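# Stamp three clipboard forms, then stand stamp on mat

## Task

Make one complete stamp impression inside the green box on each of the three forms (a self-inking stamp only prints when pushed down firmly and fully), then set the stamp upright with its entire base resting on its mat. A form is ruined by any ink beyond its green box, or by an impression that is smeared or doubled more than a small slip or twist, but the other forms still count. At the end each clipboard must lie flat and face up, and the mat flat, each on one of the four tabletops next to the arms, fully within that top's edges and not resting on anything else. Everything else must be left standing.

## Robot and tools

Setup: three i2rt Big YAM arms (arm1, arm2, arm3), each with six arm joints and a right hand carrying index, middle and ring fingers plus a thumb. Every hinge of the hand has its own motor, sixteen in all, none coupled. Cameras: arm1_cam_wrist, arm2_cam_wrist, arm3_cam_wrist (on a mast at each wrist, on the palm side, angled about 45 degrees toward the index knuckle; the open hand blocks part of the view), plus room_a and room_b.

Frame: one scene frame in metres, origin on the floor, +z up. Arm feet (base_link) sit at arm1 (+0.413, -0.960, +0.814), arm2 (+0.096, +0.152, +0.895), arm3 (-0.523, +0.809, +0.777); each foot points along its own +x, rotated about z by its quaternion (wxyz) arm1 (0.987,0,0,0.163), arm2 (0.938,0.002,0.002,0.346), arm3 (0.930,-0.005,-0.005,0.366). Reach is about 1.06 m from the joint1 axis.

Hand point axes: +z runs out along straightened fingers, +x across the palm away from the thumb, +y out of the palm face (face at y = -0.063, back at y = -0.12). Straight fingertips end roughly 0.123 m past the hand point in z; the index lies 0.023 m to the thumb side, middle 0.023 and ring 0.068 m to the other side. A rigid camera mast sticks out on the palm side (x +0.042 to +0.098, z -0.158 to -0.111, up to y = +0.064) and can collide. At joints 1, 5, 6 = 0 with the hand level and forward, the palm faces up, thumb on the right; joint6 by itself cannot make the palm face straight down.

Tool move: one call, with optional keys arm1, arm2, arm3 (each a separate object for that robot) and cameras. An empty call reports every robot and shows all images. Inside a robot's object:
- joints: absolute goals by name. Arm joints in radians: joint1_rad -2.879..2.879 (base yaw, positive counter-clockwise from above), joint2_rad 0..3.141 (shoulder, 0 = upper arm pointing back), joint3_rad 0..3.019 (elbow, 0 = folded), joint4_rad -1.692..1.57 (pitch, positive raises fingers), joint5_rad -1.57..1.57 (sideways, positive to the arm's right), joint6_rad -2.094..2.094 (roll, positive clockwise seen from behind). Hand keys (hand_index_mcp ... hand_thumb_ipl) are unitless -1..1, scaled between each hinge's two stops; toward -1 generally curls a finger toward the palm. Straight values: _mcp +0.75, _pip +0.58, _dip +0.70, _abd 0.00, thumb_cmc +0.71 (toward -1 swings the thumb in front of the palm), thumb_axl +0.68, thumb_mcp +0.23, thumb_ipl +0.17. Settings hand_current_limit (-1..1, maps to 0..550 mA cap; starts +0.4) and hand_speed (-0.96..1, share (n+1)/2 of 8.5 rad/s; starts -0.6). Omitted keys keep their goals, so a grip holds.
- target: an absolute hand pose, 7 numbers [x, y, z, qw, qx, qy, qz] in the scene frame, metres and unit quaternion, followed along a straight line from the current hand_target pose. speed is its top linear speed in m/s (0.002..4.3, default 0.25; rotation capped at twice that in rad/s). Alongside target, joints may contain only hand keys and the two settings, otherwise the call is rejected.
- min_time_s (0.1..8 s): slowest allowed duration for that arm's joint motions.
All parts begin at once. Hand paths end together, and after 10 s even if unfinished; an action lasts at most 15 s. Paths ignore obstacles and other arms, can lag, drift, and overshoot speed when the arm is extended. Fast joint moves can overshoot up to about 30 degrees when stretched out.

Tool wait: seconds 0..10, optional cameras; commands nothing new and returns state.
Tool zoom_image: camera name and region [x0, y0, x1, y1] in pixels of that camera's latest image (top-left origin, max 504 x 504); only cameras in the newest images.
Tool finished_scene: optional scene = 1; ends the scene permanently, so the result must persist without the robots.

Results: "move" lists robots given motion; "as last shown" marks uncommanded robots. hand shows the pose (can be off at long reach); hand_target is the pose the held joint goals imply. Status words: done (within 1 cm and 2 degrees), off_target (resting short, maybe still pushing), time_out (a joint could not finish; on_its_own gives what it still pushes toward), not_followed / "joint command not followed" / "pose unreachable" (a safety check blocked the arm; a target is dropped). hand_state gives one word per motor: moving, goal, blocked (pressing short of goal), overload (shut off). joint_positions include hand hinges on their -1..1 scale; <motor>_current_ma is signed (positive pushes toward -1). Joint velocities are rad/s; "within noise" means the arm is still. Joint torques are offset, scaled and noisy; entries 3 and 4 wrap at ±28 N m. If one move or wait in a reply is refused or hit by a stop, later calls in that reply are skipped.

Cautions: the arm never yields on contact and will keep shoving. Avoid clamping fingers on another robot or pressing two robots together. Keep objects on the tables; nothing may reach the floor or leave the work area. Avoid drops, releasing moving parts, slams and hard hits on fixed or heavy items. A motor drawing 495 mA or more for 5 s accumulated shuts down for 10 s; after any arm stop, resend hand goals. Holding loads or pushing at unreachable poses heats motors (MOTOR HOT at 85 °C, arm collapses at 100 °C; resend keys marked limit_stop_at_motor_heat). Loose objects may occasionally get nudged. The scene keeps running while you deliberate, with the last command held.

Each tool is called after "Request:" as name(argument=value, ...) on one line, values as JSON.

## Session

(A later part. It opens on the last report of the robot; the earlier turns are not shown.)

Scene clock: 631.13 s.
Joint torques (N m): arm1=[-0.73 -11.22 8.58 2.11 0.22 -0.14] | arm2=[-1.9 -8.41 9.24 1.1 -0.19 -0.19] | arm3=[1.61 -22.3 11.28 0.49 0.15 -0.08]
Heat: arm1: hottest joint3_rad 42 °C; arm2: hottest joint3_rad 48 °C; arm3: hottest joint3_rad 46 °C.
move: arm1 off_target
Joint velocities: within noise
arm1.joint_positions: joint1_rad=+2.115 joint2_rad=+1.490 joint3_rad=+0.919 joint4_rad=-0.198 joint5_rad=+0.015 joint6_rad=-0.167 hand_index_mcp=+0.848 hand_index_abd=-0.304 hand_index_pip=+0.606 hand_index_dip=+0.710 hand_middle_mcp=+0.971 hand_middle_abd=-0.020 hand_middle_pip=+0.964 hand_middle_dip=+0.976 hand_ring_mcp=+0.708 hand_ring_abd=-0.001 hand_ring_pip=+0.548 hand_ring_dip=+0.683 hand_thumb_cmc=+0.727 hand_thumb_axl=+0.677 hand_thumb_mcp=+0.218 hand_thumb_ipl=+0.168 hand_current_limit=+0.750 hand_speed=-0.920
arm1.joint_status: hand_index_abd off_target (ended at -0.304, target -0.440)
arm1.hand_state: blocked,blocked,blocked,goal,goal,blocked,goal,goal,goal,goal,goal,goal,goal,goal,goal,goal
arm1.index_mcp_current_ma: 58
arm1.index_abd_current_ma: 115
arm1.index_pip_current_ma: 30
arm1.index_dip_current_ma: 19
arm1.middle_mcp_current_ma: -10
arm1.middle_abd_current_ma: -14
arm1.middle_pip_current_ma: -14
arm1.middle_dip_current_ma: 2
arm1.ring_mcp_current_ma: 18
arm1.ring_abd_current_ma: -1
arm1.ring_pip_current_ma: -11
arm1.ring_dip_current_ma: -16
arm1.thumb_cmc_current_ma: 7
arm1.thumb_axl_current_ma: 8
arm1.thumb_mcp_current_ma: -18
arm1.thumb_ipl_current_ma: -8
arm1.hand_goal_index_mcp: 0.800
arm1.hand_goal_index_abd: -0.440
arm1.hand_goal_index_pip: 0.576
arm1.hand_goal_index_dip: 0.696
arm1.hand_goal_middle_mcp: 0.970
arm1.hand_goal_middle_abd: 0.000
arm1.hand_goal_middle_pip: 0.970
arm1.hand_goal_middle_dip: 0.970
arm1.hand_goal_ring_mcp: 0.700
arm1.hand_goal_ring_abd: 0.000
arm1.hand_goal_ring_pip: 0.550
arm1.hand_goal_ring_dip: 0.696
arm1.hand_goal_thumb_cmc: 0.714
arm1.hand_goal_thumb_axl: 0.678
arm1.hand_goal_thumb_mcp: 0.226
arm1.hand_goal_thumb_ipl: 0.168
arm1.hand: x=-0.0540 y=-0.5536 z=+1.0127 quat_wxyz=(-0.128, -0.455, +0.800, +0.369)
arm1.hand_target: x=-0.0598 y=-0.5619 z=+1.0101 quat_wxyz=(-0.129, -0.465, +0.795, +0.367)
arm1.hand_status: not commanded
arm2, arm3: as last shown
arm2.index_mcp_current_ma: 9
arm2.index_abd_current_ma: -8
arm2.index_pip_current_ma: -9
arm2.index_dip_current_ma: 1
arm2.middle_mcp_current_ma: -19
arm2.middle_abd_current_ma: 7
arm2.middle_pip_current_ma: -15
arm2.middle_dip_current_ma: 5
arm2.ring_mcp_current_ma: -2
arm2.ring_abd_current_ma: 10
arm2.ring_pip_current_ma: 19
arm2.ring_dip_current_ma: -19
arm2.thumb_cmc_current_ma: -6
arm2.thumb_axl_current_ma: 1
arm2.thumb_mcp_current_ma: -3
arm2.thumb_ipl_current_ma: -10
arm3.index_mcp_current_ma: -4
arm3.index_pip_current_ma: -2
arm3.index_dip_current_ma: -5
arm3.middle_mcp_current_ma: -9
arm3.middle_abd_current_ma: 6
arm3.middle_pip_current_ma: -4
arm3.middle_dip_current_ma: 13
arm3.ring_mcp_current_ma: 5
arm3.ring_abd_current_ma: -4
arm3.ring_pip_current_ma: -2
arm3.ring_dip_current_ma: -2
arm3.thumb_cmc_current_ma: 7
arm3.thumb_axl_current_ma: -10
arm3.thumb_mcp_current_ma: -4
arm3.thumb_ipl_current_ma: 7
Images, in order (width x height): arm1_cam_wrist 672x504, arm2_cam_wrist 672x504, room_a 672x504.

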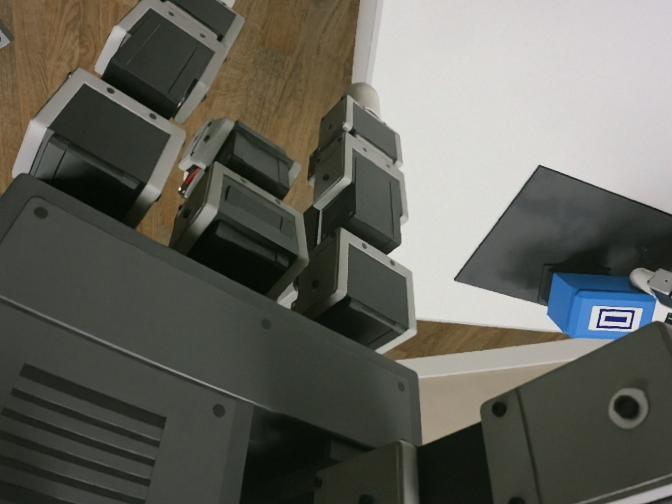

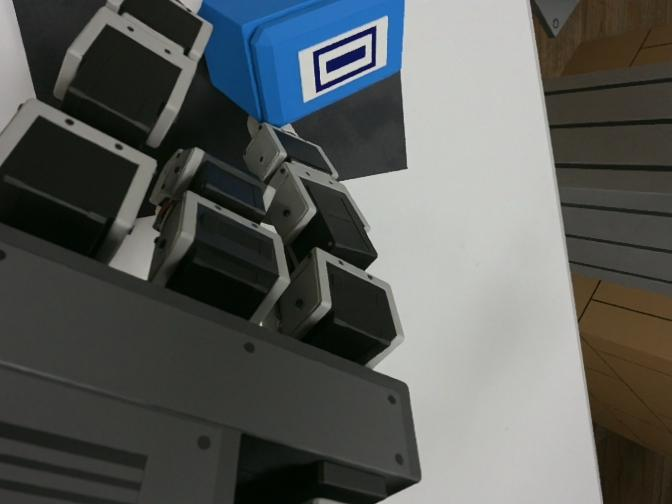

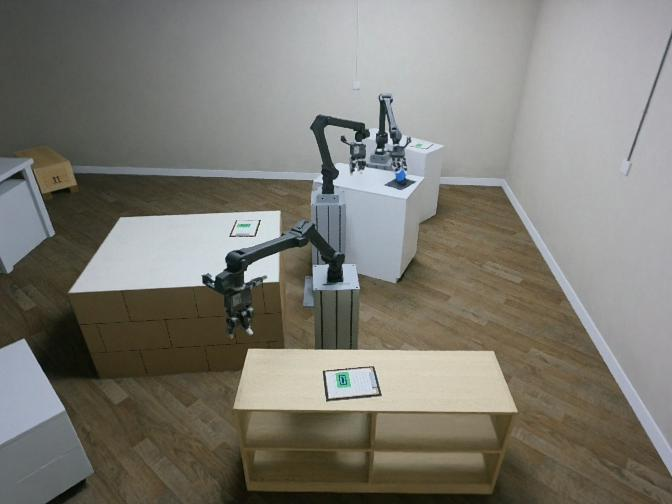

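Request:
move(arm1={"joints":{"hand_ring_abd":-0.06}}, cameras=["arm1_cam_wrist","arm2_cam_wrist","room_a"])

Request:
zoom_image(camera="arm1_cam_wrist", region=[530, 250, 672, 350])

Request:
zoom_image(camera="arm2_cam_wrist", region=[0, 0, 440, 300])

Scene clock: 631.97 s.
Joint torques (N m): arm1=[-0.79 -11.16 8.59 2.1 0.21 -0.14] | arm2=[-1.9 -8.41 9.24 1.1 -0.2 -0.19] | arm3=[1.49 -22.18 11.22 0.47 0.16 -0.07]
Heat: arm1: hottest joint3_rad 42 °C; arm2: hottest joint3_rad 47 °C; arm3: hottest joint3_rad 46 °C.
move: arm1 done
Joint velocities: within noise
arm1.joint_positions: joint1_rad=+2.115 joint2_rad=+1.490 joint3_rad=+0.919 joint4_rad=-0.198 joint5_rad=+0.015 joint6_rad=-0.167 hand_index_mcp=+0.847 hand_index_abd=-0.307 hand_index_pip=+0.606 hand_index_dip=+0.710 hand_middle_mcp=+0.971 hand_middle_abd=-0.023 hand_middle_pip=+0.964 hand_middle_dip=+0.968 hand_ring_mcp=+0.713 hand_ring_abd=-0.046 hand_ring_pip=+0.549 hand_ring_dip=+0.686 hand_thumb_cmc=+0.727 hand_thumb_axl=+0.677 hand_thumb_mcp=+0.218 hand_thumb_ipl=+0.168 hand_current_limit=+0.750 hand_speed=-0.920
arm1.joint_status: all done
arm1.hand_state: blocked,blocked,blocked,goal,goal,blocked,goal,goal,goal,goal,goal,goal,goal,goal,goal,goal
arm1.index_mcp_current_ma: 60
arm1.index_abd_current_ma: 117
arm1.index_pip_current_ma: 26
arm1.index_dip_current_ma: 17
arm1.middle_mcp_current_ma: -6
arm1.middle_abd_current_ma: -19
arm1.middle_pip_current_ma: -12
arm1.middle_dip_current_ma: -5
arm1.ring_mcp_current_ma: 22
arm1.ring_abd_current_ma: 9
arm1.ring_pip_current_ma: -4
arm1.ring_dip_current_ma: -10
arm1.thumb_cmc_current_ma: 4
arm1.thumb_axl_current_ma: 4
arm1.thumb_mcp_current_ma: -20
arm1.thumb_ipl_current_ma: -10
arm1.hand_goal_index_mcp: 0.800
arm1.hand_goal_index_abd: -0.440
arm1.hand_goal_index_pip: 0.576
arm1.hand_goal_index_dip: 0.696
arm1.hand_goal_middle_mcp: 0.970
arm1.hand_goal_middle_abd: 0.000
arm1.hand_goal_middle_pip: 0.970
arm1.hand_goal_middle_dip: 0.970
arm1.hand_goal_ring_mcp: 0.700
arm1.hand_goal_ring_abd: -0.060
arm1.hand_goal_ring_pip: 0.550
arm1.hand_goal_ring_dip: 0.696
arm1.hand_goal_thumb_cmc: 0.714
arm1.hand_goal_thumb_axl: 0.678
arm1.hand_goal_thumb_mcp: 0.226
arm1.hand_goal_thumb_ipl: 0.168
arm1.hand: x=-0.0540 y=-0.5536 z=+1.0127 quat_wxyz=(-0.128, -0.455, +0.800, +0.369)
arm1.hand_target: x=-0.0598 y=-0.5619 z=+1.0101 quat_wxyz=(-0.129, -0.465, +0.795, +0.367)
arm1.hand_status: not commanded
arm2.joint_positions: joint1_rad=-2.320 joint2_rad=+1.245 joint3_rad=+0.942 joint4_rad=-1.293 joint5_rad=-0.004 joint6_rad=-1.199 hand_index_mcp=+0.754 hand_index_abd=-0.013 hand_index_pip=+0.579 hand_index_dip=+0.695 hand_middle_mcp=+0.955 hand_middle_abd=+0.000 hand_middle_pip=+0.961 hand_middle_dip=+0.965 hand_ring_mcp=+0.755 hand_ring_abd=+0.021 hand_ring_pip=+0.573 hand_ring_dip=+0.687 hand_thumb_cmc=-0.562 hand_thumb_axl=+0.677 hand_thumb_mcp=+0.214 hand_thumb_ipl=+0.168 hand_current_limit=+0.400 hand_speed=-0.600
arm2.joint_status: not commanded
arm2.hand_state: goal,goal,goal,goal,goal,goal,goal,goal,goal,blocked,goal,goal,goal,goal,goal,goal
arm2.index_mcp_current_ma: -26
arm2.index_abd_current_ma: -15
arm2.index_pip_current_ma: 15
arm2.index_dip_current_ma: 2
arm2.middle_mcp_current_ma: -24
arm2.middle_abd_current_ma: -7
arm2.middle_pip_current_ma: -21
arm2.middle_dip_current_ma: 8
arm2.ring_mcp_current_ma: 11
arm2.ring_abd_current_ma: -4
arm2.ring_pip_current_ma: 1
arm2.ring_dip_current_ma: -9
arm2.thumb_cmc_current_ma: 11
arm2.thumb_axl_current_ma: -3
arm2.thumb_mcp_current_ma: 8
arm2.thumb_ipl_current_ma: 15
arm2.hand_goal_index_mcp: 0.754
arm2.hand_goal_index_abd: 0.000
arm2.hand_goal_index_pip: 0.576
arm2.hand_goal_index_dip: 0.696
arm2.hand_goal_middle_mcp: 0.970
arm2.hand_goal_middle_abd: 0.000
arm2.hand_goal_middle_pip: 0.970
arm2.hand_goal_middle_dip: 0.970
arm2.hand_goal_ring_mcp: 0.754
arm2.hand_goal_ring_abd: 0.000
arm2.hand_goal_ring_pip: 0.576
arm2.hand_goal_ring_dip: 0.696
arm2.hand_goal_thumb_cmc: -0.570
arm2.hand_goal_thumb_axl: 0.678
arm2.hand_goal_thumb_mcp: 0.226
arm2.hand_goal_thumb_ipl: 0.168
arm2.hand: x=+0.1516 y=-0.2266 z=+1.0427 quat_wxyz=(-0.012, +0.837, +0.546, +0.007)
arm2.hand_target: x=+0.1500 y=-0.2299 z=+1.0500 quat_wxyz=(+0.000, +0.836, +0.548, +0.000)
arm2.hand_status: not commanded
arm3.joint_positions: joint1_rad=+0.904 joint2_rad=+2.229 joint3_rad=+2.433 joint4_rad=-1.685 joint5_rad=+0.008 joint6_rad=+1.581 hand_index_mcp=+0.748 hand_index_abd=+0.003 hand_index_pip=+0.571 hand_index_dip=+0.701 hand_middle_mcp=+0.960 hand_middle_abd=+0.000 hand_middle_pip=+0.966 hand_middle_dip=+0.968 hand_ring_mcp=+0.748 hand_ring_abd=+0.007 hand_ring_pip=+0.570 hand_ring_dip=+0.698 hand_thumb_cmc=+0.719 hand_thumb_axl=+0.677 hand_thumb_mcp=+0.221 hand_thumb_ipl=+0.168 hand_current_limit=+0.400 hand_speed=-0.600
arm3.joint_status: not commanded
arm3.hand_state: goal,goal,goal,goal,goal,goal,goal,goal,goal,goal,goal,goal,goal,goal,goal,goal
arm3.index_mcp_current_ma: -1
arm3.index_abd_current_ma: 1
arm3.index_pip_current_ma: 0
arm3.index_dip_current_ma: -2
arm3.middle_mcp_current_ma: -13
arm3.middle_abd_current_ma: 10
arm3.middle_pip_current_ma: -5
arm3.middle_dip_current_ma: 10
arm3.ring_mcp_current_ma: 6
arm3.ring_abd_current_ma: -4
arm3.ring_pip_current_ma: 2
arm3.ring_dip_current_ma: -7
arm3.thumb_cmc_current_ma: 10
arm3.thumb_axl_current_ma: -10
arm3.thumb_mcp_current_ma: -2
arm3.thumb_ipl_current_ma: 11
arm3.hand_goal_index_mcp: 0.754
arm3.hand_goal_index_abd: 0.000
arm3.hand_goal_index_pip: 0.576
arm3.hand_goal_index_dip: 0.696
arm3.hand_goal_middle_mcp: 0.970
arm3.hand_goal_middle_abd: 0.000
arm3.hand_goal_middle_pip: 0.970
arm3.hand_goal_middle_dip: 0.970
arm3.hand_goal_ring_mcp: 0.754
arm3.hand_goal_ring_abd: 0.000
arm3.hand_goal_ring_pip: 0.576
arm3.hand_goal_ring_dip: 0.696
arm3.hand_goal_thumb_cmc: 0.714
arm3.hand_goal_thumb_axl: 0.678
arm3.hand_goal_thumb_mcp: 0.226
arm3.hand_goal_thumb_ipl: 0.168
arm3.hand: x=-0.4964 y=+1.4951 z=+0.9914 quat_wxyz=(-0.024, +0.680, +0.732, +0.036)
arm3.hand_target: x=-0.4940 y=+1.4990 z=+1.0070 quat_wxyz=(-0.033, +0.679, +0.732, +0.046)
arm3.hand_status: not commanded
Images, in order (width x height): arm1_cam_wrist 672x504, arm2_cam_wrist 672x504, room_a 672x504.

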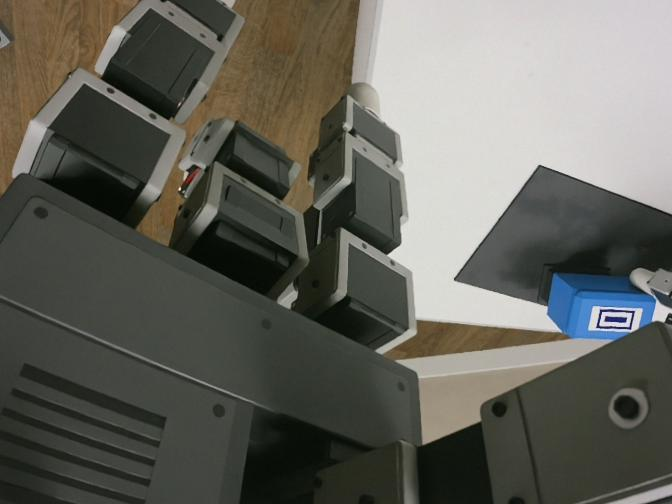

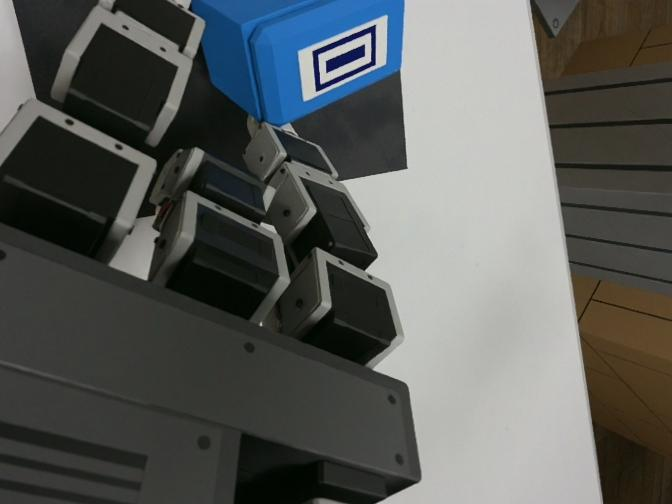

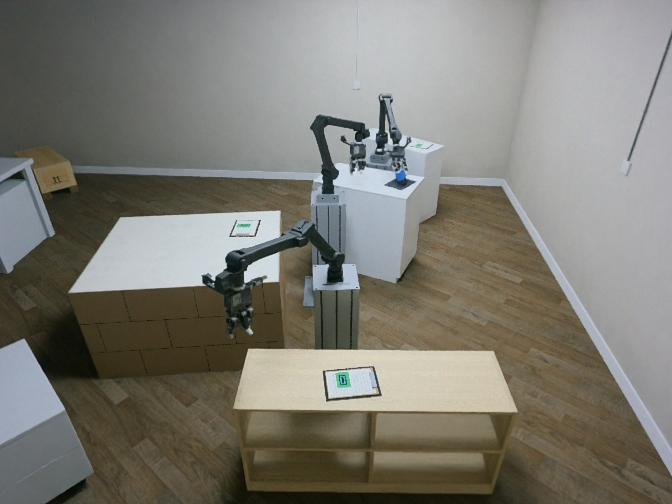

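Scaled by 3.549.

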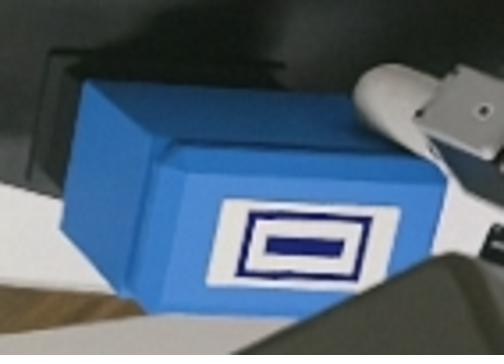

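Scaled by 1.145.

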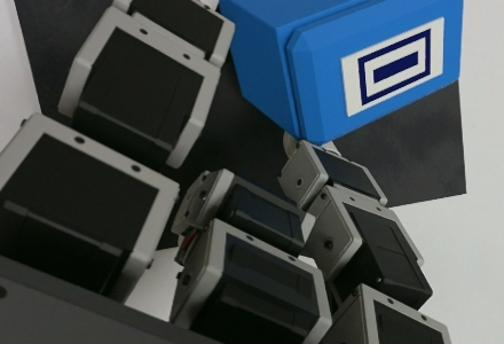

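Request:
move(arm1={"target":[-0.074,-0.566,1.013,-0.129,-0.465,0.795,0.367],"speed":0.02,"joints":{"hand_ring_abd":-0.12}}, cameras=["arm1_cam_wrist","arm2_cam_wrist","room_a"])

Request:
zoom_image(camera="arm1_cam_wrist", region=[530, 250, 672, 350])

Request:
zoom_image(camera="room_a", region=[380, 160, 430, 198])

Scene clock: 634.63 s.
Joint torques (N m): arm1=[-0.91 -10.46 10.59 1.84 0.35 0.03] | arm2=[-1.9 -8.47 9.24 1.09 -0.2 -0.19] | arm3=[1.61 -22.24 11.25 0.44 0.15 -0.06]
Heat: arm1: hottest joint3_rad 42 °C; arm2: hottest joint3_rad 47 °C; arm3: hottest joint3_rad 46 °C.
move: arm1 off_target
Joint velocities: within noise
arm1.joint_positions: joint1_rad=+2.143 joint2_rad=+1.494 joint3_rad=+0.919 joint4_rad=-0.202 joint5_rad=+0.030 joint6_rad=-0.167 hand_index_mcp=+0.844 hand_index_abd=-0.316 hand_index_pip=+0.606 hand_index_dip=+0.709 hand_middle_mcp=+0.971 hand_middle_abd=-0.031 hand_middle_pip=+0.964 hand_middle_dip=+0.968 hand_ring_mcp=+0.713 hand_ring_abd=-0.105 hand_ring_pip=+0.549 hand_ring_dip=+0.686 hand_thumb_cmc=+0.727 hand_thumb_axl=+0.677 hand_thumb_mcp=+0.218 hand_thumb_ipl=+0.168 hand_current_limit=+0.750 hand_speed=-0.920
arm1.joint_status: all done
arm1.hand_state: blocked,blocked,blocked,goal,goal,blocked,goal,goal,goal,goal,goal,goal,goal,goal,goal,goal
arm1.index_mcp_current_ma: 53
arm1.index_abd_current_ma: 106
arm1.index_pip_current_ma: 30
arm1.index_dip_current_ma: 19
arm1.middle_mcp_current_ma: -5
arm1.middle_abd_current_ma: -20
arm1.middle_pip_current_ma: -14
arm1.middle_dip_current_ma: 1
arm1.ring_mcp_current_ma: 19
arm1.ring_abd_current_ma: 6
arm1.ring_pip_current_ma: -4
arm1.ring_dip_current_ma: -10
arm1.thumb_cmc_current_ma: 9
arm1.thumb_axl_current_ma: 9
arm1.thumb_mcp_current_ma: -14
arm1.thumb_ipl_current_ma: -11
arm1.hand_goal_index_mcp: 0.800
arm1.hand_goal_index_abd: -0.440
arm1.hand_goal_index_pip: 0.576
arm1.hand_goal_index_dip: 0.696
arm1.hand_goal_middle_mcp: 0.970
arm1.hand_goal_middle_abd: 0.000
arm1.hand_goal_middle_pip: 0.970
arm1.hand_goal_middle_dip: 0.970
arm1.hand_goal_ring_mcp: 0.700
arm1.hand_goal_ring_abd: -0.120
arm1.hand_goal_ring_pip: 0.550
arm1.hand_goal_ring_dip: 0.696
arm1.hand_goal_thumb_cmc: 0.714
arm1.hand_goal_thumb_axl: 0.678
arm1.hand_goal_thumb_mcp: 0.226
arm1.hand_goal_thumb_ipl: 0.168
arm1.hand: x=-0.0632 y=-0.5648 z=+1.0090 quat_wxyz=(-0.125, -0.464, +0.797, +0.366)
arm1.hand_target: x=-0.0737 y=-0.5662 z=+1.0131 quat_wxyz=(-0.129, -0.465, +0.795, +0.367)
arm1.hand_status: off_target (0.012 m and 0.5 deg from the pose sent, 0.023 m and 1.3 deg at the start)
arm2, arm3: as last shown
arm2.index_mcp_current_ma: -11
arm2.index_abd_current_ma: -20
arm2.index_pip_current_ma: 3
arm2.middle_mcp_current_ma: -30
arm2.middle_abd_current_ma: -1
arm2.middle_pip_current_ma: -23
arm2.middle_dip_current_ma: -13
arm2.ring_mcp_current_ma: 4
arm2.ring_pip_current_ma: 7
arm2.ring_dip_current_ma: 10
arm2.thumb_cmc_current_ma: 8
arm2.thumb_axl_current_ma: -2
arm2.thumb_mcp_current_ma: -5
arm2.thumb_ipl_current_ma: -1
arm3.index_mcp_current_ma: -4
arm3.index_abd_current_ma: 7
arm3.index_dip_current_ma: -5
arm3.middle_mcp_current_ma: -12
arm3.middle_abd_current_ma: 9
arm3.middle_pip_current_ma: -3
arm3.middle_dip_current_ma: 12
arm3.ring_abd_current_ma: -2
arm3.ring_pip_current_ma: 1
arm3.ring_dip_current_ma: -6
arm3.thumb_cmc_current_ma: 7
arm3.thumb_axl_current_ma: -9
arm3.thumb_mcp_current_ma: -3
arm3.thumb_ipl_current_ma: 6
Images, in order (width x height): arm1_cam_wrist 672x504, arm2_cam_wrist 672x504, room_a 672x504.

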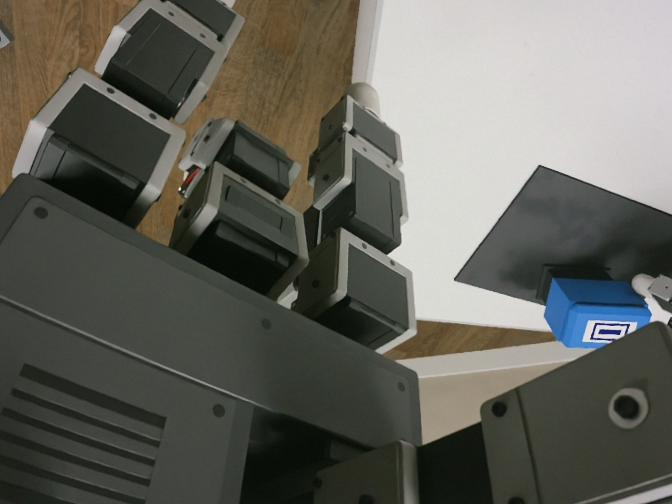

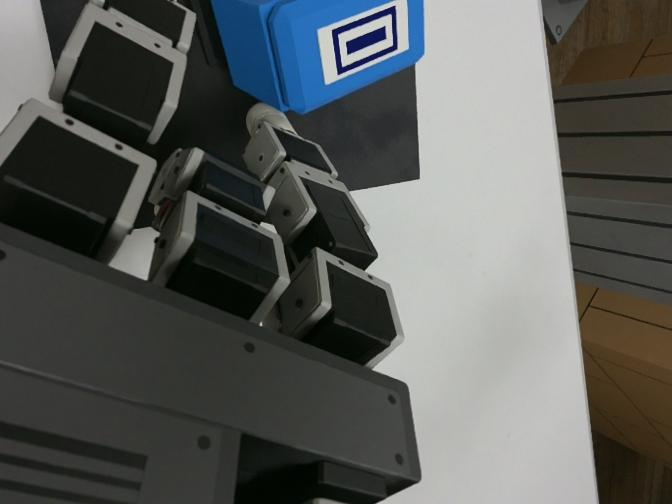

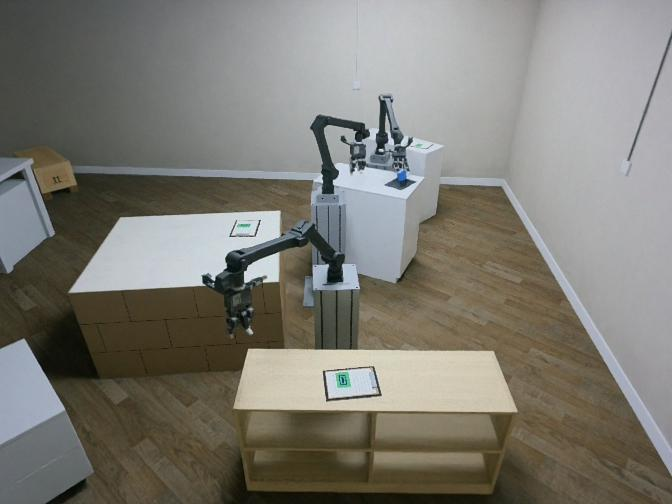

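Scaled by 3.549.

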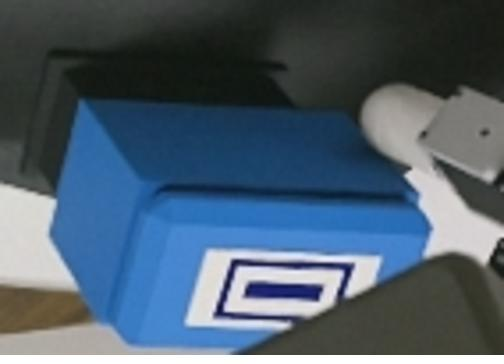

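Scaled by 10.080.

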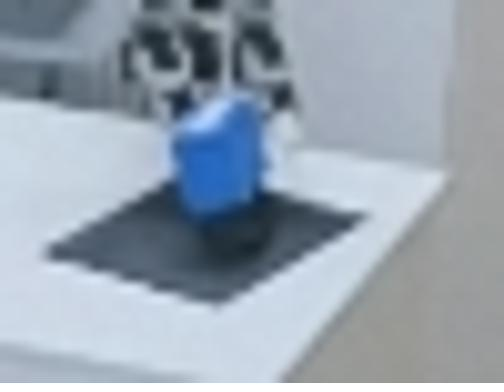

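Request:
move(arm1={"target":[-0.080,-0.568,1.013,-0.129,-0.465,0.795,0.367],"speed":0.02}, cameras=["arm1_cam_wrist","arm2_cam_wrist","room_a"])

Request:
zoom_image(camera="arm1_cam_wrist", region=[530, 250, 672, 350])

Request:
zoom_image(camera="room_a", region=[380, 160, 430, 198])

Scene clock: 635.87 s.
Joint torques (N m): arm1=[-0.91 -10.29 11.28 1.81 0.37 -0.01] | arm2=[-1.9 -8.41 9.25 1.09 -0.2 -0.19] | arm3=[1.61 -22.24 11.28 0.47 0.15 -0.07]
Heat: arm1: hottest joint3_rad 42 °C; arm2: hottest joint3_rad 47 °C; arm3: hottest joint3_rad 46 °C.
move: arm1 off_target
Joint velocities: within noise
arm1.joint_positions: joint1_rad=+2.155 joint2_rad=+1.502 joint3_rad=+0.919 joint4_rad=-0.204 joint5_rad=+0.039 joint6_rad=-0.160 hand_index_mcp=+0.844 hand_index_abd=-0.316 hand_index_pip=+0.606 hand_index_dip=+0.709 hand_middle_mcp=+0.971 hand_middle_abd=-0.031 hand_middle_pip=+0.964 hand_middle_dip=+0.968 hand_ring_mcp=+0.713 hand_ring_abd=-0.105 hand_ring_pip=+0.549 hand_ring_dip=+0.686 hand_thumb_cmc=+0.727 hand_thumb_axl=+0.677 hand_thumb_mcp=+0.218 hand_thumb_ipl=+0.168 hand_current_limit=+0.750 hand_speed=-0.920
arm1.joint_status: not commanded
arm1.hand_state: blocked,blocked,blocked,goal,goal,blocked,goal,goal,goal,goal,goal,goal,goal,goal,goal,goal
arm1.index_mcp_current_ma: 54
arm1.index_abd_current_ma: 101
arm1.index_pip_current_ma: 28
arm1.index_dip_current_ma: 14
arm1.middle_mcp_current_ma: -9
arm1.middle_abd_current_ma: -23
arm1.middle_pip_current_ma: -15
arm1.middle_dip_current_ma: -4
arm1.ring_mcp_current_ma: 24
arm1.ring_abd_current_ma: 11
arm1.ring_pip_current_ma: -3
arm1.ring_dip_current_ma: -13
arm1.thumb_cmc_current_ma: 6
arm1.thumb_axl_current_ma: 10
arm1.thumb_mcp_current_ma: -18
arm1.thumb_ipl_current_ma: -5
arm1.hand_goal_index_mcp: 0.800
arm1.hand_goal_index_abd: -0.440
arm1.hand_goal_index_pip: 0.576
arm1.hand_goal_index_dip: 0.696
arm1.hand_goal_middle_mcp: 0.970
arm1.hand_goal_middle_abd: 0.000
arm1.hand_goal_middle_pip: 0.970
arm1.hand_goal_middle_dip: 0.970
arm1.hand_goal_ring_mcp: 0.700
arm1.hand_goal_ring_abd: -0.120
arm1.hand_goal_ring_pip: 0.550
arm1.hand_goal_ring_dip: 0.696
arm1.hand_goal_thumb_cmc: 0.714
arm1.hand_goal_thumb_axl: 0.678
arm1.hand_goal_thumb_mcp: 0.226
arm1.hand_goal_thumb_ipl: 0.168
arm1.hand: x=-0.0666 y=-0.5687 z=+1.0039 quat_wxyz=(-0.124, -0.466, +0.798, +0.362)
arm1.hand_target: x=-0.0796 y=-0.5684 z=+1.0130 quat_wxyz=(-0.129, -0.465, +0.795, +0.367)
arm1.hand_status: off_target (0.016 m and 0.9 deg from the pose sent, 0.017 m and 0.5 deg at the start)
arm2, arm3: as last shown
arm2.index_mcp_current_ma: 0
arm2.index_abd_current_ma: -8
arm2.index_pip_current_ma: -11
arm2.index_dip_current_ma: -11
arm2.middle_mcp_current_ma: -3
arm2.middle_abd_current_ma: -8
arm2.middle_pip_current_ma: -10
arm2.middle_dip_current_ma: 12
arm2.ring_mcp_current_ma: 14
arm2.ring_abd_current_ma: 9
arm2.ring_pip_current_ma: -15
arm2.ring_dip_current_ma: 8
arm2.thumb_cmc_current_ma: 9
arm2.thumb_axl_current_ma: -3
arm2.thumb_mcp_current_ma: -10
arm2.thumb_ipl_current_ma: -6
arm3.index_abd_current_ma: 5
arm3.index_pip_current_ma: -2
arm3.index_dip_current_ma: -2
arm3.middle_mcp_current_ma: -10
arm3.middle_abd_current_ma: 6
arm3.middle_pip_current_ma: -8
arm3.middle_dip_current_ma: 11
arm3.ring_mcp_current_ma: 10
arm3.ring_abd_current_ma: -7
arm3.ring_dip_current_ma: -3
arm3.thumb_cmc_current_ma: 10
arm3.thumb_mcp_current_ma: -2
arm3.thumb_ipl_current_ma: 5
Images, in order (width x height): arm1_cam_wrist 672x504, arm2_cam_wrist 672x504, room_a 672x504.

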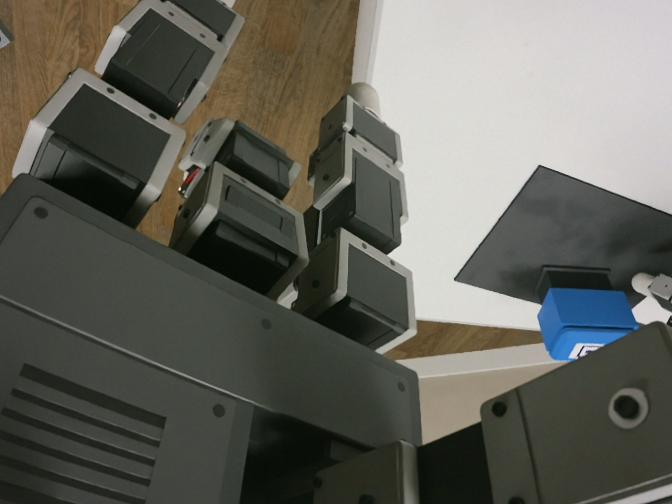

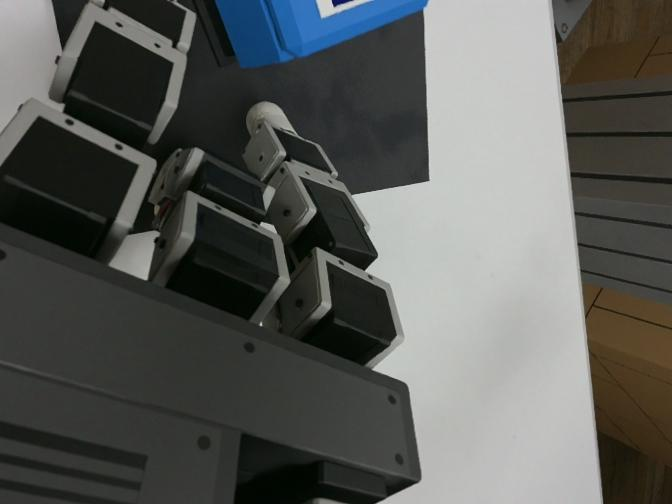

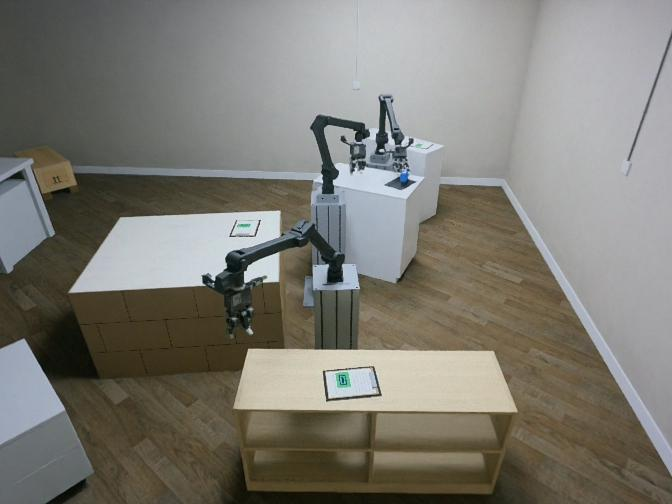

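Scaled by 3.549.

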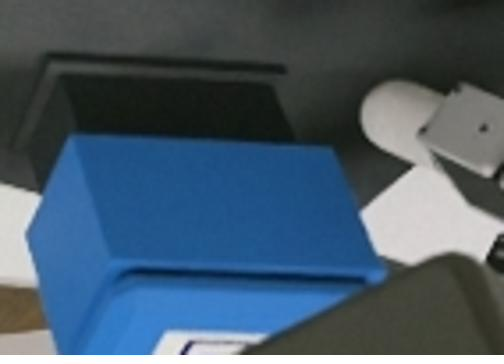

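Scaled by 10.080.

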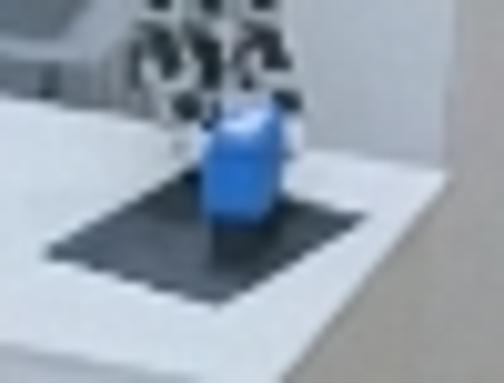

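Request:
zoom_image(camera="arm2_cam_wrist", region=[0, 0, 440, 200])

Request:
move(cameras=["arm1_cam_wrist","room_a","room_b"])

Request:
zoom_image(camera="arm1_cam_wrist", region=[510, 240, 672, 370])

Request:
zoom_image(camera="room_b", region=[265, 225, 335, 275])

Request:
zoom_image(camera="room_a", region=[390, 165, 420, 190])

Scaled by 1.145.

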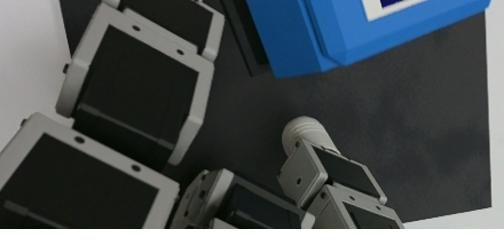

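Scene clock: 636.10 s.
Joint torques (N m): arm1=[-0.79 -10.34 11.23 1.83 0.38 0.03] | arm2=[-1.9 -8.41 9.25 1.09 -0.2 -0.19] | arm3=[1.55 -22.18 11.23 0.44 0.15 -0.07]
Heat: arm1: hottest joint3_rad 42 °C; arm2: hottest joint3_rad 47 °C; arm3: hottest joint3_rad 46 °C.
Joint velocities: within noise
arm1.joint_positions: joint1_rad=+2.155 joint2_rad=+1.502 joint3_rad=+0.919 joint4_rad=-0.204 joint5_rad=+0.039 joint6_rad=-0.159 hand_index_mcp=+0.844 hand_index_abd=-0.316 hand_index_pip=+0.606 hand_index_dip=+0.709 hand_middle_mcp=+0.971 hand_middle_abd=-0.031 hand_middle_pip=+0.964 hand_middle_dip=+0.968 hand_ring_mcp=+0.713 hand_ring_abd=-0.105 hand_ring_pip=+0.549 hand_ring_dip=+0.686 hand_thumb_cmc=+0.727 hand_thumb_axl=+0.677 hand_thumb_mcp=+0.218 hand_thumb_ipl=+0.168 hand_current_limit=+0.750 hand_speed=-0.920
arm1.joint_status: not commanded
arm1.hand_state: blocked,blocked,blocked,goal,goal,blocked,goal,goal,goal,goal,goal,goal,goal,goal,goal,goal
arm1.index_mcp_current_ma: 55
arm1.index_abd_current_ma: 99
arm1.index_pip_current_ma: 28
arm1.index_dip_current_ma: 16
arm1.middle_mcp_current_ma: -3
arm1.middle_abd_current_ma: -22
arm1.middle_pip_current_ma: -12
arm1.middle_dip_current_ma: -2
arm1.ring_mcp_current_ma: 22
arm1.ring_abd_current_ma: 10
arm1.ring_pip_current_ma: -4
arm1.ring_dip_current_ma: -12
arm1.thumb_cmc_current_ma: 7
arm1.thumb_axl_current_ma: 9
arm1.thumb_mcp_current_ma: -20
arm1.thumb_ipl_current_ma: -6
arm1.hand_goal_index_mcp: 0.800
arm1.hand_goal_index_abd: -0.440
arm1.hand_goal_index_pip: 0.576
arm1.hand_goal_index_dip: 0.696
arm1.hand_goal_middle_mcp: 0.970
arm1.hand_goal_middle_abd: 0.000
arm1.hand_goal_middle_pip: 0.970
arm1.hand_goal_middle_dip: 0.970
arm1.hand_goal_ring_mcp: 0.700
arm1.hand_goal_ring_abd: -0.120
arm1.hand_goal_ring_pip: 0.550
arm1.hand_goal_ring_dip: 0.696
arm1.hand_goal_thumb_cmc: 0.714
arm1.hand_goal_thumb_axl: 0.678
arm1.hand_goal_thumb_mcp: 0.226
arm1.hand_goal_thumb_ipl: 0.168
arm1.hand: x=-0.0666 y=-0.5687 z=+1.0039 quat_wxyz=(-0.124, -0.465, +0.798, +0.362) (m; scene frame)
arm1.hand_target: x=-0.0796 y=-0.5684 z=+1.0130 quat_wxyz=(-0.129, -0.465, +0.795, +0.367) (m; scene frame)
arm1.hand_status: off_target (0.016 m and 0.9 deg from the pose sent, 0.017 m and 0.5 deg at the start)
arm2.joint_positions: joint1_rad=-2.320 joint2_rad=+1.245 joint3_rad=+0.942 joint4_rad=-1.293 joint5_rad=-0.004 joint6_rad=-1.199 hand_index_mcp=+0.754 hand_index_abd=-0.013 hand_index_pip=+0.579 hand_index_dip=+0.695 hand_middle_mcp=+0.955 hand_middle_abd=+0.000 hand_middle_pip=+0.961 hand_middle_dip=+0.965 hand_ring_mcp=+0.755 hand_ring_abd=+0.021 hand_ring_pip=+0.573 hand_ring_dip=+0.687 hand_thumb_cmc=-0.562 hand_thumb_axl=+0.677 hand_thumb_mcp=+0.214 hand_thumb_ipl=+0.168 hand_current_limit=+0.400 hand_speed=-0.600
arm2.joint_status: not commanded
arm2.hand_state: goal,goal,goal,goal,goal,goal,goal,goal,goal,blocked,goal,goal,goal,goal,goal,goal
arm2.index_mcp_current_ma: -4
arm2.index_abd_current_ma: -5
arm2.index_pip_current_ma: -20
arm2.index_dip_current_ma: -6
arm2.middle_mcp_current_ma: -31
arm2.middle_abd_current_ma: -14
arm2.middle_pip_current_ma: -17
arm2.middle_dip_current_ma: 2
arm2.ring_mcp_current_ma: 12
arm2.ring_abd_current_ma: 2
arm2.ring_pip_current_ma: -1
arm2.ring_dip_current_ma: 12
arm2.thumb_cmc_current_ma: 3
arm2.thumb_axl_current_ma: 3
arm2.thumb_mcp_current_ma: -12
arm2.thumb_ipl_current_ma: -4
arm2.hand_goal_index_mcp: 0.754
arm2.hand_goal_index_abd: 0.000
arm2.hand_goal_index_pip: 0.576
arm2.hand_goal_index_dip: 0.696
arm2.hand_goal_middle_mcp: 0.970
arm2.hand_goal_middle_abd: 0.000
arm2.hand_goal_middle_pip: 0.970
arm2.hand_goal_middle_dip: 0.970
arm2.hand_goal_ring_mcp: 0.754
arm2.hand_goal_ring_abd: 0.000
arm2.hand_goal_ring_pip: 0.576
arm2.hand_goal_ring_dip: 0.696
arm2.hand_goal_thumb_cmc: -0.570
arm2.hand_goal_thumb_axl: 0.678
arm2.hand_goal_thumb_mcp: 0.226
arm2.hand_goal_thumb_ipl: 0.168
arm2.hand: x=+0.1516 y=-0.2266 z=+1.0427 quat_wxyz=(-0.012, +0.837, +0.546, +0.007) (m; scene frame)
arm2.hand_target: x=+0.1500 y=-0.2299 z=+1.0500 quat_wxyz=(+0.000, +0.836, +0.548, +0.000) (m; scene frame)
arm2.hand_status: not commanded
arm3.joint_positions: joint1_rad=+0.904 joint2_rad=+2.229 joint3_rad=+2.433 joint4_rad=-1.685 joint5_rad=+0.008 joint6_rad=+1.581 hand_index_mcp=+0.748 hand_index_abd=+0.003 hand_index_pip=+0.571 hand_index_dip=+0.701 hand_middle_mcp=+0.960 hand_middle_abd=+0.000 hand_middle_pip=+0.966 hand_middle_dip=+0.968 hand_ring_mcp=+0.748 hand_ring_abd=+0.007 hand_ring_pip=+0.570 hand_ring_dip=+0.698 hand_thumb_cmc=+0.719 hand_thumb_axl=+0.677 hand_thumb_mcp=+0.221 hand_thumb_ipl=+0.168 hand_current_limit=+0.400 hand_speed=-0.600
arm3.joint_status: not commanded
arm3.hand_state: goal,goal,goal,goal,goal,goal,goal,goal,goal,goal,goal,goal,goal,goal,goal,goal
arm3.index_mcp_current_ma: -4
arm3.index_abd_current_ma: 5
arm3.index_pip_current_ma: -3
arm3.index_dip_current_ma: -3
arm3.middle_mcp_current_ma: -11
arm3.middle_abd_current_ma: 10
arm3.middle_pip_current_ma: -4
arm3.middle_dip_current_ma: 14
arm3.ring_mcp_current_ma: 6
arm3.ring_abd_current_ma: -6
arm3.ring_pip_current_ma: 0
arm3.ring_dip_current_ma: -6
arm3.thumb_cmc_current_ma: 11
arm3.thumb_axl_current_ma: -4
arm3.thumb_mcp_current_ma: 1
arm3.thumb_ipl_current_ma: 4
arm3.hand_goal_index_mcp: 0.754
arm3.hand_goal_index_abd: 0.000
arm3.hand_goal_index_pip: 0.576
arm3.hand_goal_index_dip: 0.696
arm3.hand_goal_middle_mcp: 0.970
arm3.hand_goal_middle_abd: 0.000
arm3.hand_goal_middle_pip: 0.970
arm3.hand_goal_middle_dip: 0.970
arm3.hand_goal_ring_mcp: 0.754
arm3.hand_goal_ring_abd: 0.000
arm3.hand_goal_ring_pip: 0.576
arm3.hand_goal_ring_dip: 0.696
arm3.hand_goal_thumb_cmc: 0.714
arm3.hand_goal_thumb_axl: 0.678
arm3.hand_goal_thumb_mcp: 0.226
arm3.hand_goal_thumb_ipl: 0.168
arm3.hand: x=-0.4964 y=+1.4951 z=+0.9914 quat_wxyz=(-0.024, +0.680, +0.732, +0.036) (m; scene frame)
arm3.hand_target: x=-0.4940 y=+1.4990 z=+1.0070 quat_wxyz=(-0.033, +0.679, +0.732, +0.046) (m; scene frame)
arm3.hand_status: not commanded
pictures: arm1_cam_wrist, room_a, room_b
Images, in order (width x height): arm1_cam_wrist 672x504, room_a 672x504, room_b 672x504.

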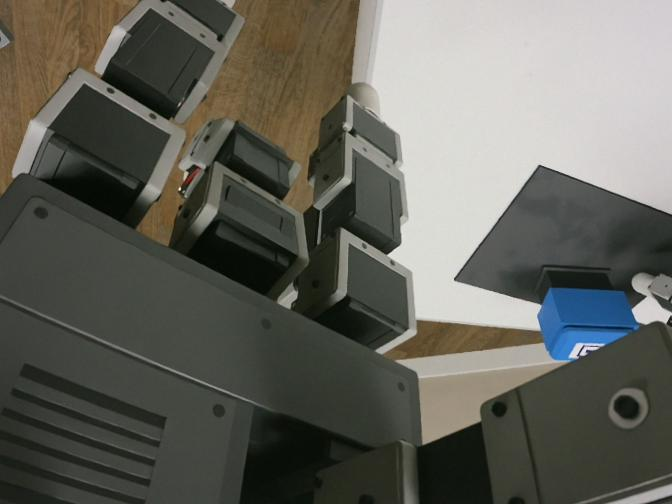

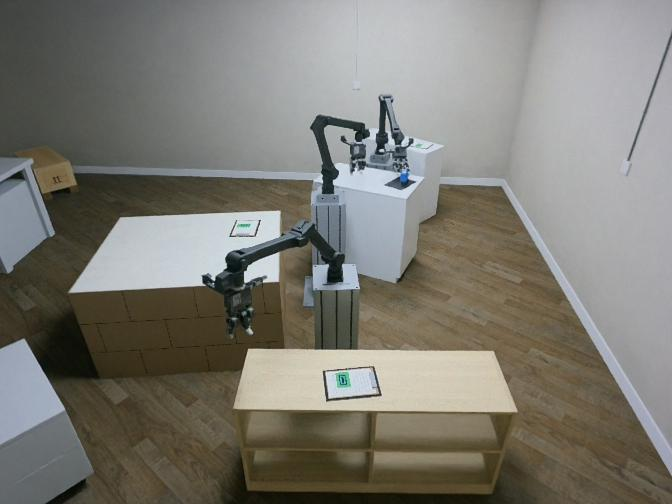

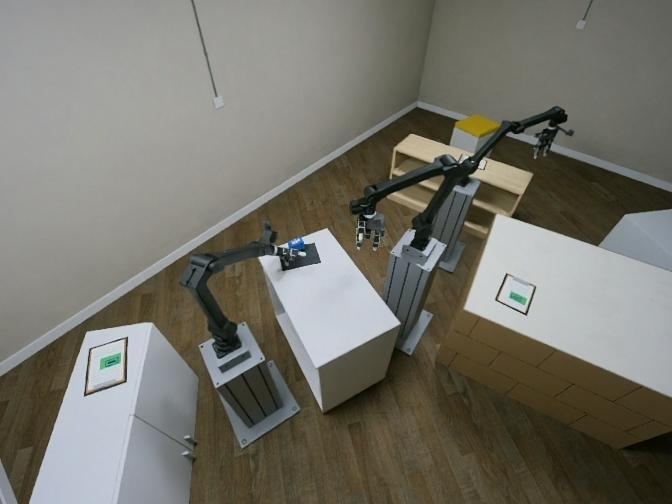

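Scaled by 3.111.

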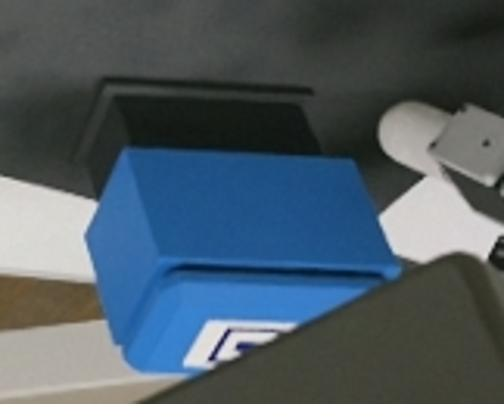

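Scaled by 7.200.

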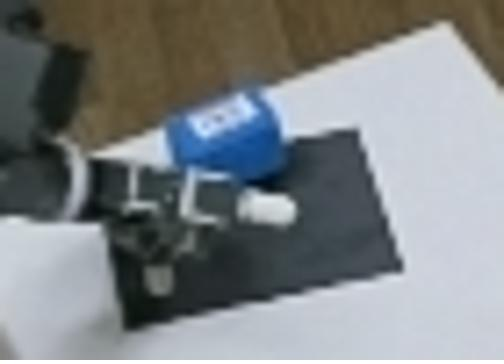

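Scaled by 16.800.

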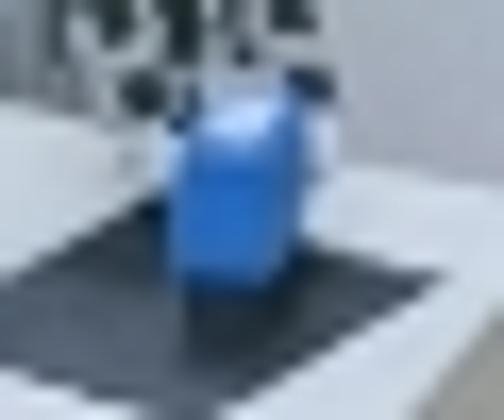

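Request:
move(arm1={"joints":{"hand_ring_abd":-0.2,"hand_index_abd":-0.3}}, cameras=["arm1_cam_wrist","arm2_cam_wrist","room_a","room_b"])

Request:
zoom_image(camera="arm1_cam_wrist", region=[520, 250, 600, 310])

Request:
zoom_image(camera="arm1_cam_wrist", region=[510, 240, 672, 370])

Request:
zoom_image(camera="room_a", region=[390, 165, 420, 190])

Request:
zoom_image(camera="room_b", region=[265, 225, 335, 275])

Scene clock: 638.17 s.
Joint torques (N m): arm1=[-0.85 -10.34 11.25 1.81 0.36 0.03] | arm2=[-1.85 -8.41 9.25 1.1 -0.2 -0.19] | arm3=[1.44 -22.24 11.26 0.5 0.14 -0.07]
Heat: arm1: hottest joint3_rad 42 °C; arm2: hottest joint3_rad 47 °C; arm3: hottest joint3_rad 46 °C.
move: arm1 done
Joint velocities: within noise
arm1.joint_positions: joint1_rad=+2.155 joint2_rad=+1.502 joint3_rad=+0.919 joint4_rad=-0.204 joint5_rad=+0.039 joint6_rad=-0.159 hand_index_mcp=+0.839 hand_index_abd=-0.307 hand_index_pip=+0.598 hand_index_dip=+0.709 hand_middle_mcp=+0.971 hand_middle_abd=-0.025 hand_middle_pip=+0.964 hand_middle_dip=+0.968 hand_ring_mcp=+0.713 hand_ring_abd=-0.183 hand_ring_pip=+0.549 hand_ring_dip=+0.686 hand_thumb_cmc=+0.727 hand_thumb_axl=+0.677 hand_thumb_mcp=+0.218 hand_thumb_ipl=+0.168 hand_current_limit=+0.750 hand_speed=-0.920
arm1.joint_status: all done
arm1.hand_state: blocked,goal,blocked,goal,goal,blocked,goal,goal,goal,goal,goal,goal,goal,goal,goal,goal
arm1.index_mcp_current_ma: 44
arm1.index_abd_current_ma: -6
arm1.index_pip_current_ma: 21
arm1.index_dip_current_ma: 19
arm1.middle_mcp_current_ma: -4
arm1.middle_abd_current_ma: -18
arm1.middle_pip_current_ma: -13
arm1.middle_dip_current_ma: -3
arm1.ring_mcp_current_ma: 23
arm1.ring_abd_current_ma: 12
arm1.ring_pip_current_ma: -3
arm1.ring_dip_current_ma: -8
arm1.thumb_cmc_current_ma: 4
arm1.thumb_axl_current_ma: 8
arm1.thumb_mcp_current_ma: -22
arm1.thumb_ipl_current_ma: -8
arm1.hand_goal_index_mcp: 0.800
arm1.hand_goal_index_abd: -0.300
arm1.hand_goal_index_pip: 0.576
arm1.hand_goal_index_dip: 0.696
arm1.hand_goal_middle_mcp: 0.970
arm1.hand_goal_middle_abd: 0.000
arm1.hand_goal_middle_pip: 0.970
arm1.hand_goal_middle_dip: 0.970
arm1.hand_goal_ring_mcp: 0.700
arm1.hand_goal_ring_abd: -0.200
arm1.hand_goal_ring_pip: 0.550
arm1.hand_goal_ring_dip: 0.696
arm1.hand_goal_thumb_cmc: 0.714
arm1.hand_goal_thumb_axl: 0.678
arm1.hand_goal_thumb_mcp: 0.226
arm1.hand_goal_thumb_ipl: 0.168
arm1.hand: x=-0.0666 y=-0.5687 z=+1.0039 quat_wxyz=(-0.124, -0.465, +0.798, +0.362)
arm1.hand_target: x=-0.0796 y=-0.5684 z=+1.0130 quat_wxyz=(-0.129, -0.465, +0.795, +0.367)
arm1.hand_status: not commanded
arm2, arm3: as last shown
arm2.index_mcp_current_ma: -1
arm2.index_abd_current_ma: -1
arm2.index_pip_current_ma: 14
arm2.index_dip_current_ma: -10
arm2.middle_mcp_current_ma: -9
arm2.middle_abd_current_ma: -17
arm2.middle_pip_current_ma: -13
arm2.middle_dip_current_ma: 29
arm2.ring_mcp_current_ma: -3
arm2.ring_abd_current_ma: -6
arm2.ring_pip_current_ma: 8
arm2.ring_dip_current_ma: -23
arm2.thumb_cmc_current_ma: 12
arm2.thumb_axl_current_ma: -28
arm2.thumb_mcp_current_ma: -2
arm2.thumb_ipl_current_ma: -1
arm3.index_mcp_current_ma: -6
arm3.index_abd_current_ma: 3
arm3.index_pip_current_ma: 4
arm3.index_dip_current_ma: -2
arm3.middle_mcp_current_ma: -12
arm3.middle_abd_current_ma: 5
arm3.middle_pip_current_ma: -3
arm3.middle_dip_current_ma: 12
arm3.ring_mcp_current_ma: 8
arm3.ring_abd_current_ma: -7
arm3.ring_pip_current_ma: 1
arm3.thumb_cmc_current_ma: 9
arm3.thumb_axl_current_ma: -6
arm3.thumb_mcp_current_ma: 0
arm3.thumb_ipl_current_ma: 10
Images, in order (width x height): arm1_cam_wrist 672x504, arm2_cam_wrist 672x504, room_a 672x504, room_b 672x504.

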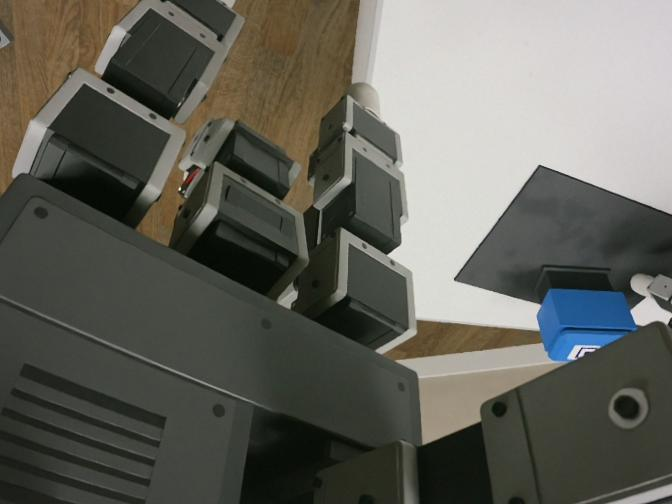

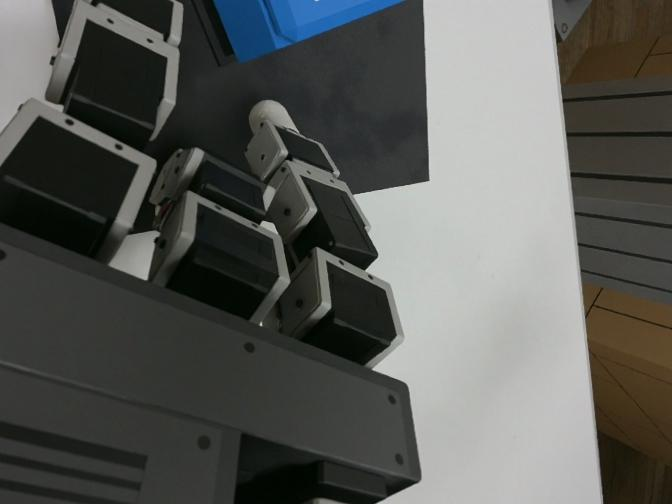

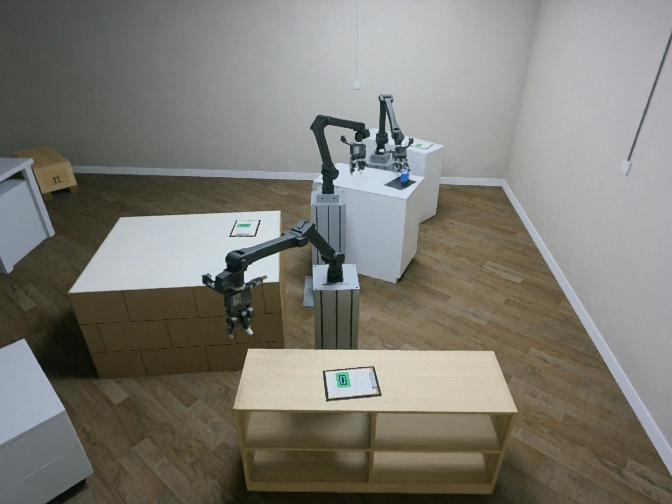

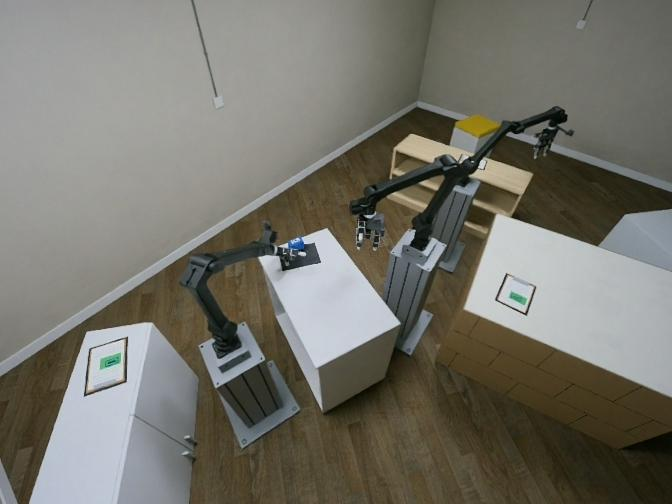

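Scaled by 6.300.

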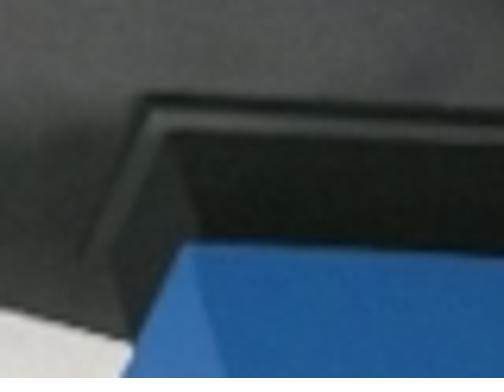

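Scaled by 3.111.

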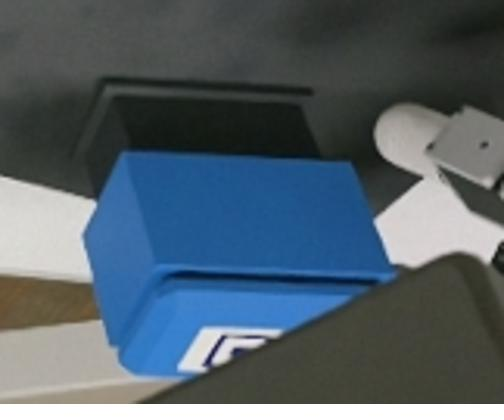

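Scaled by 16.800.

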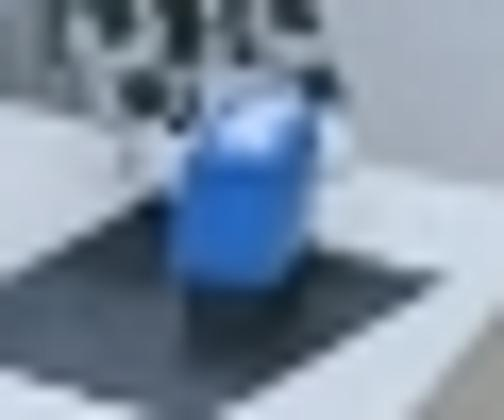

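Scaled by 7.200.

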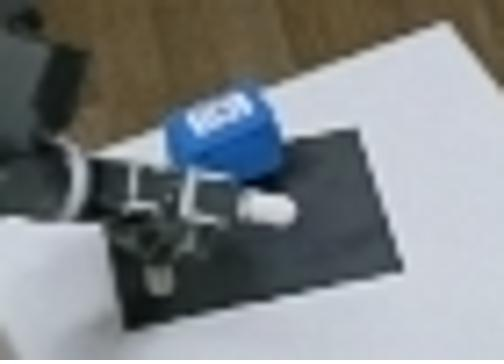

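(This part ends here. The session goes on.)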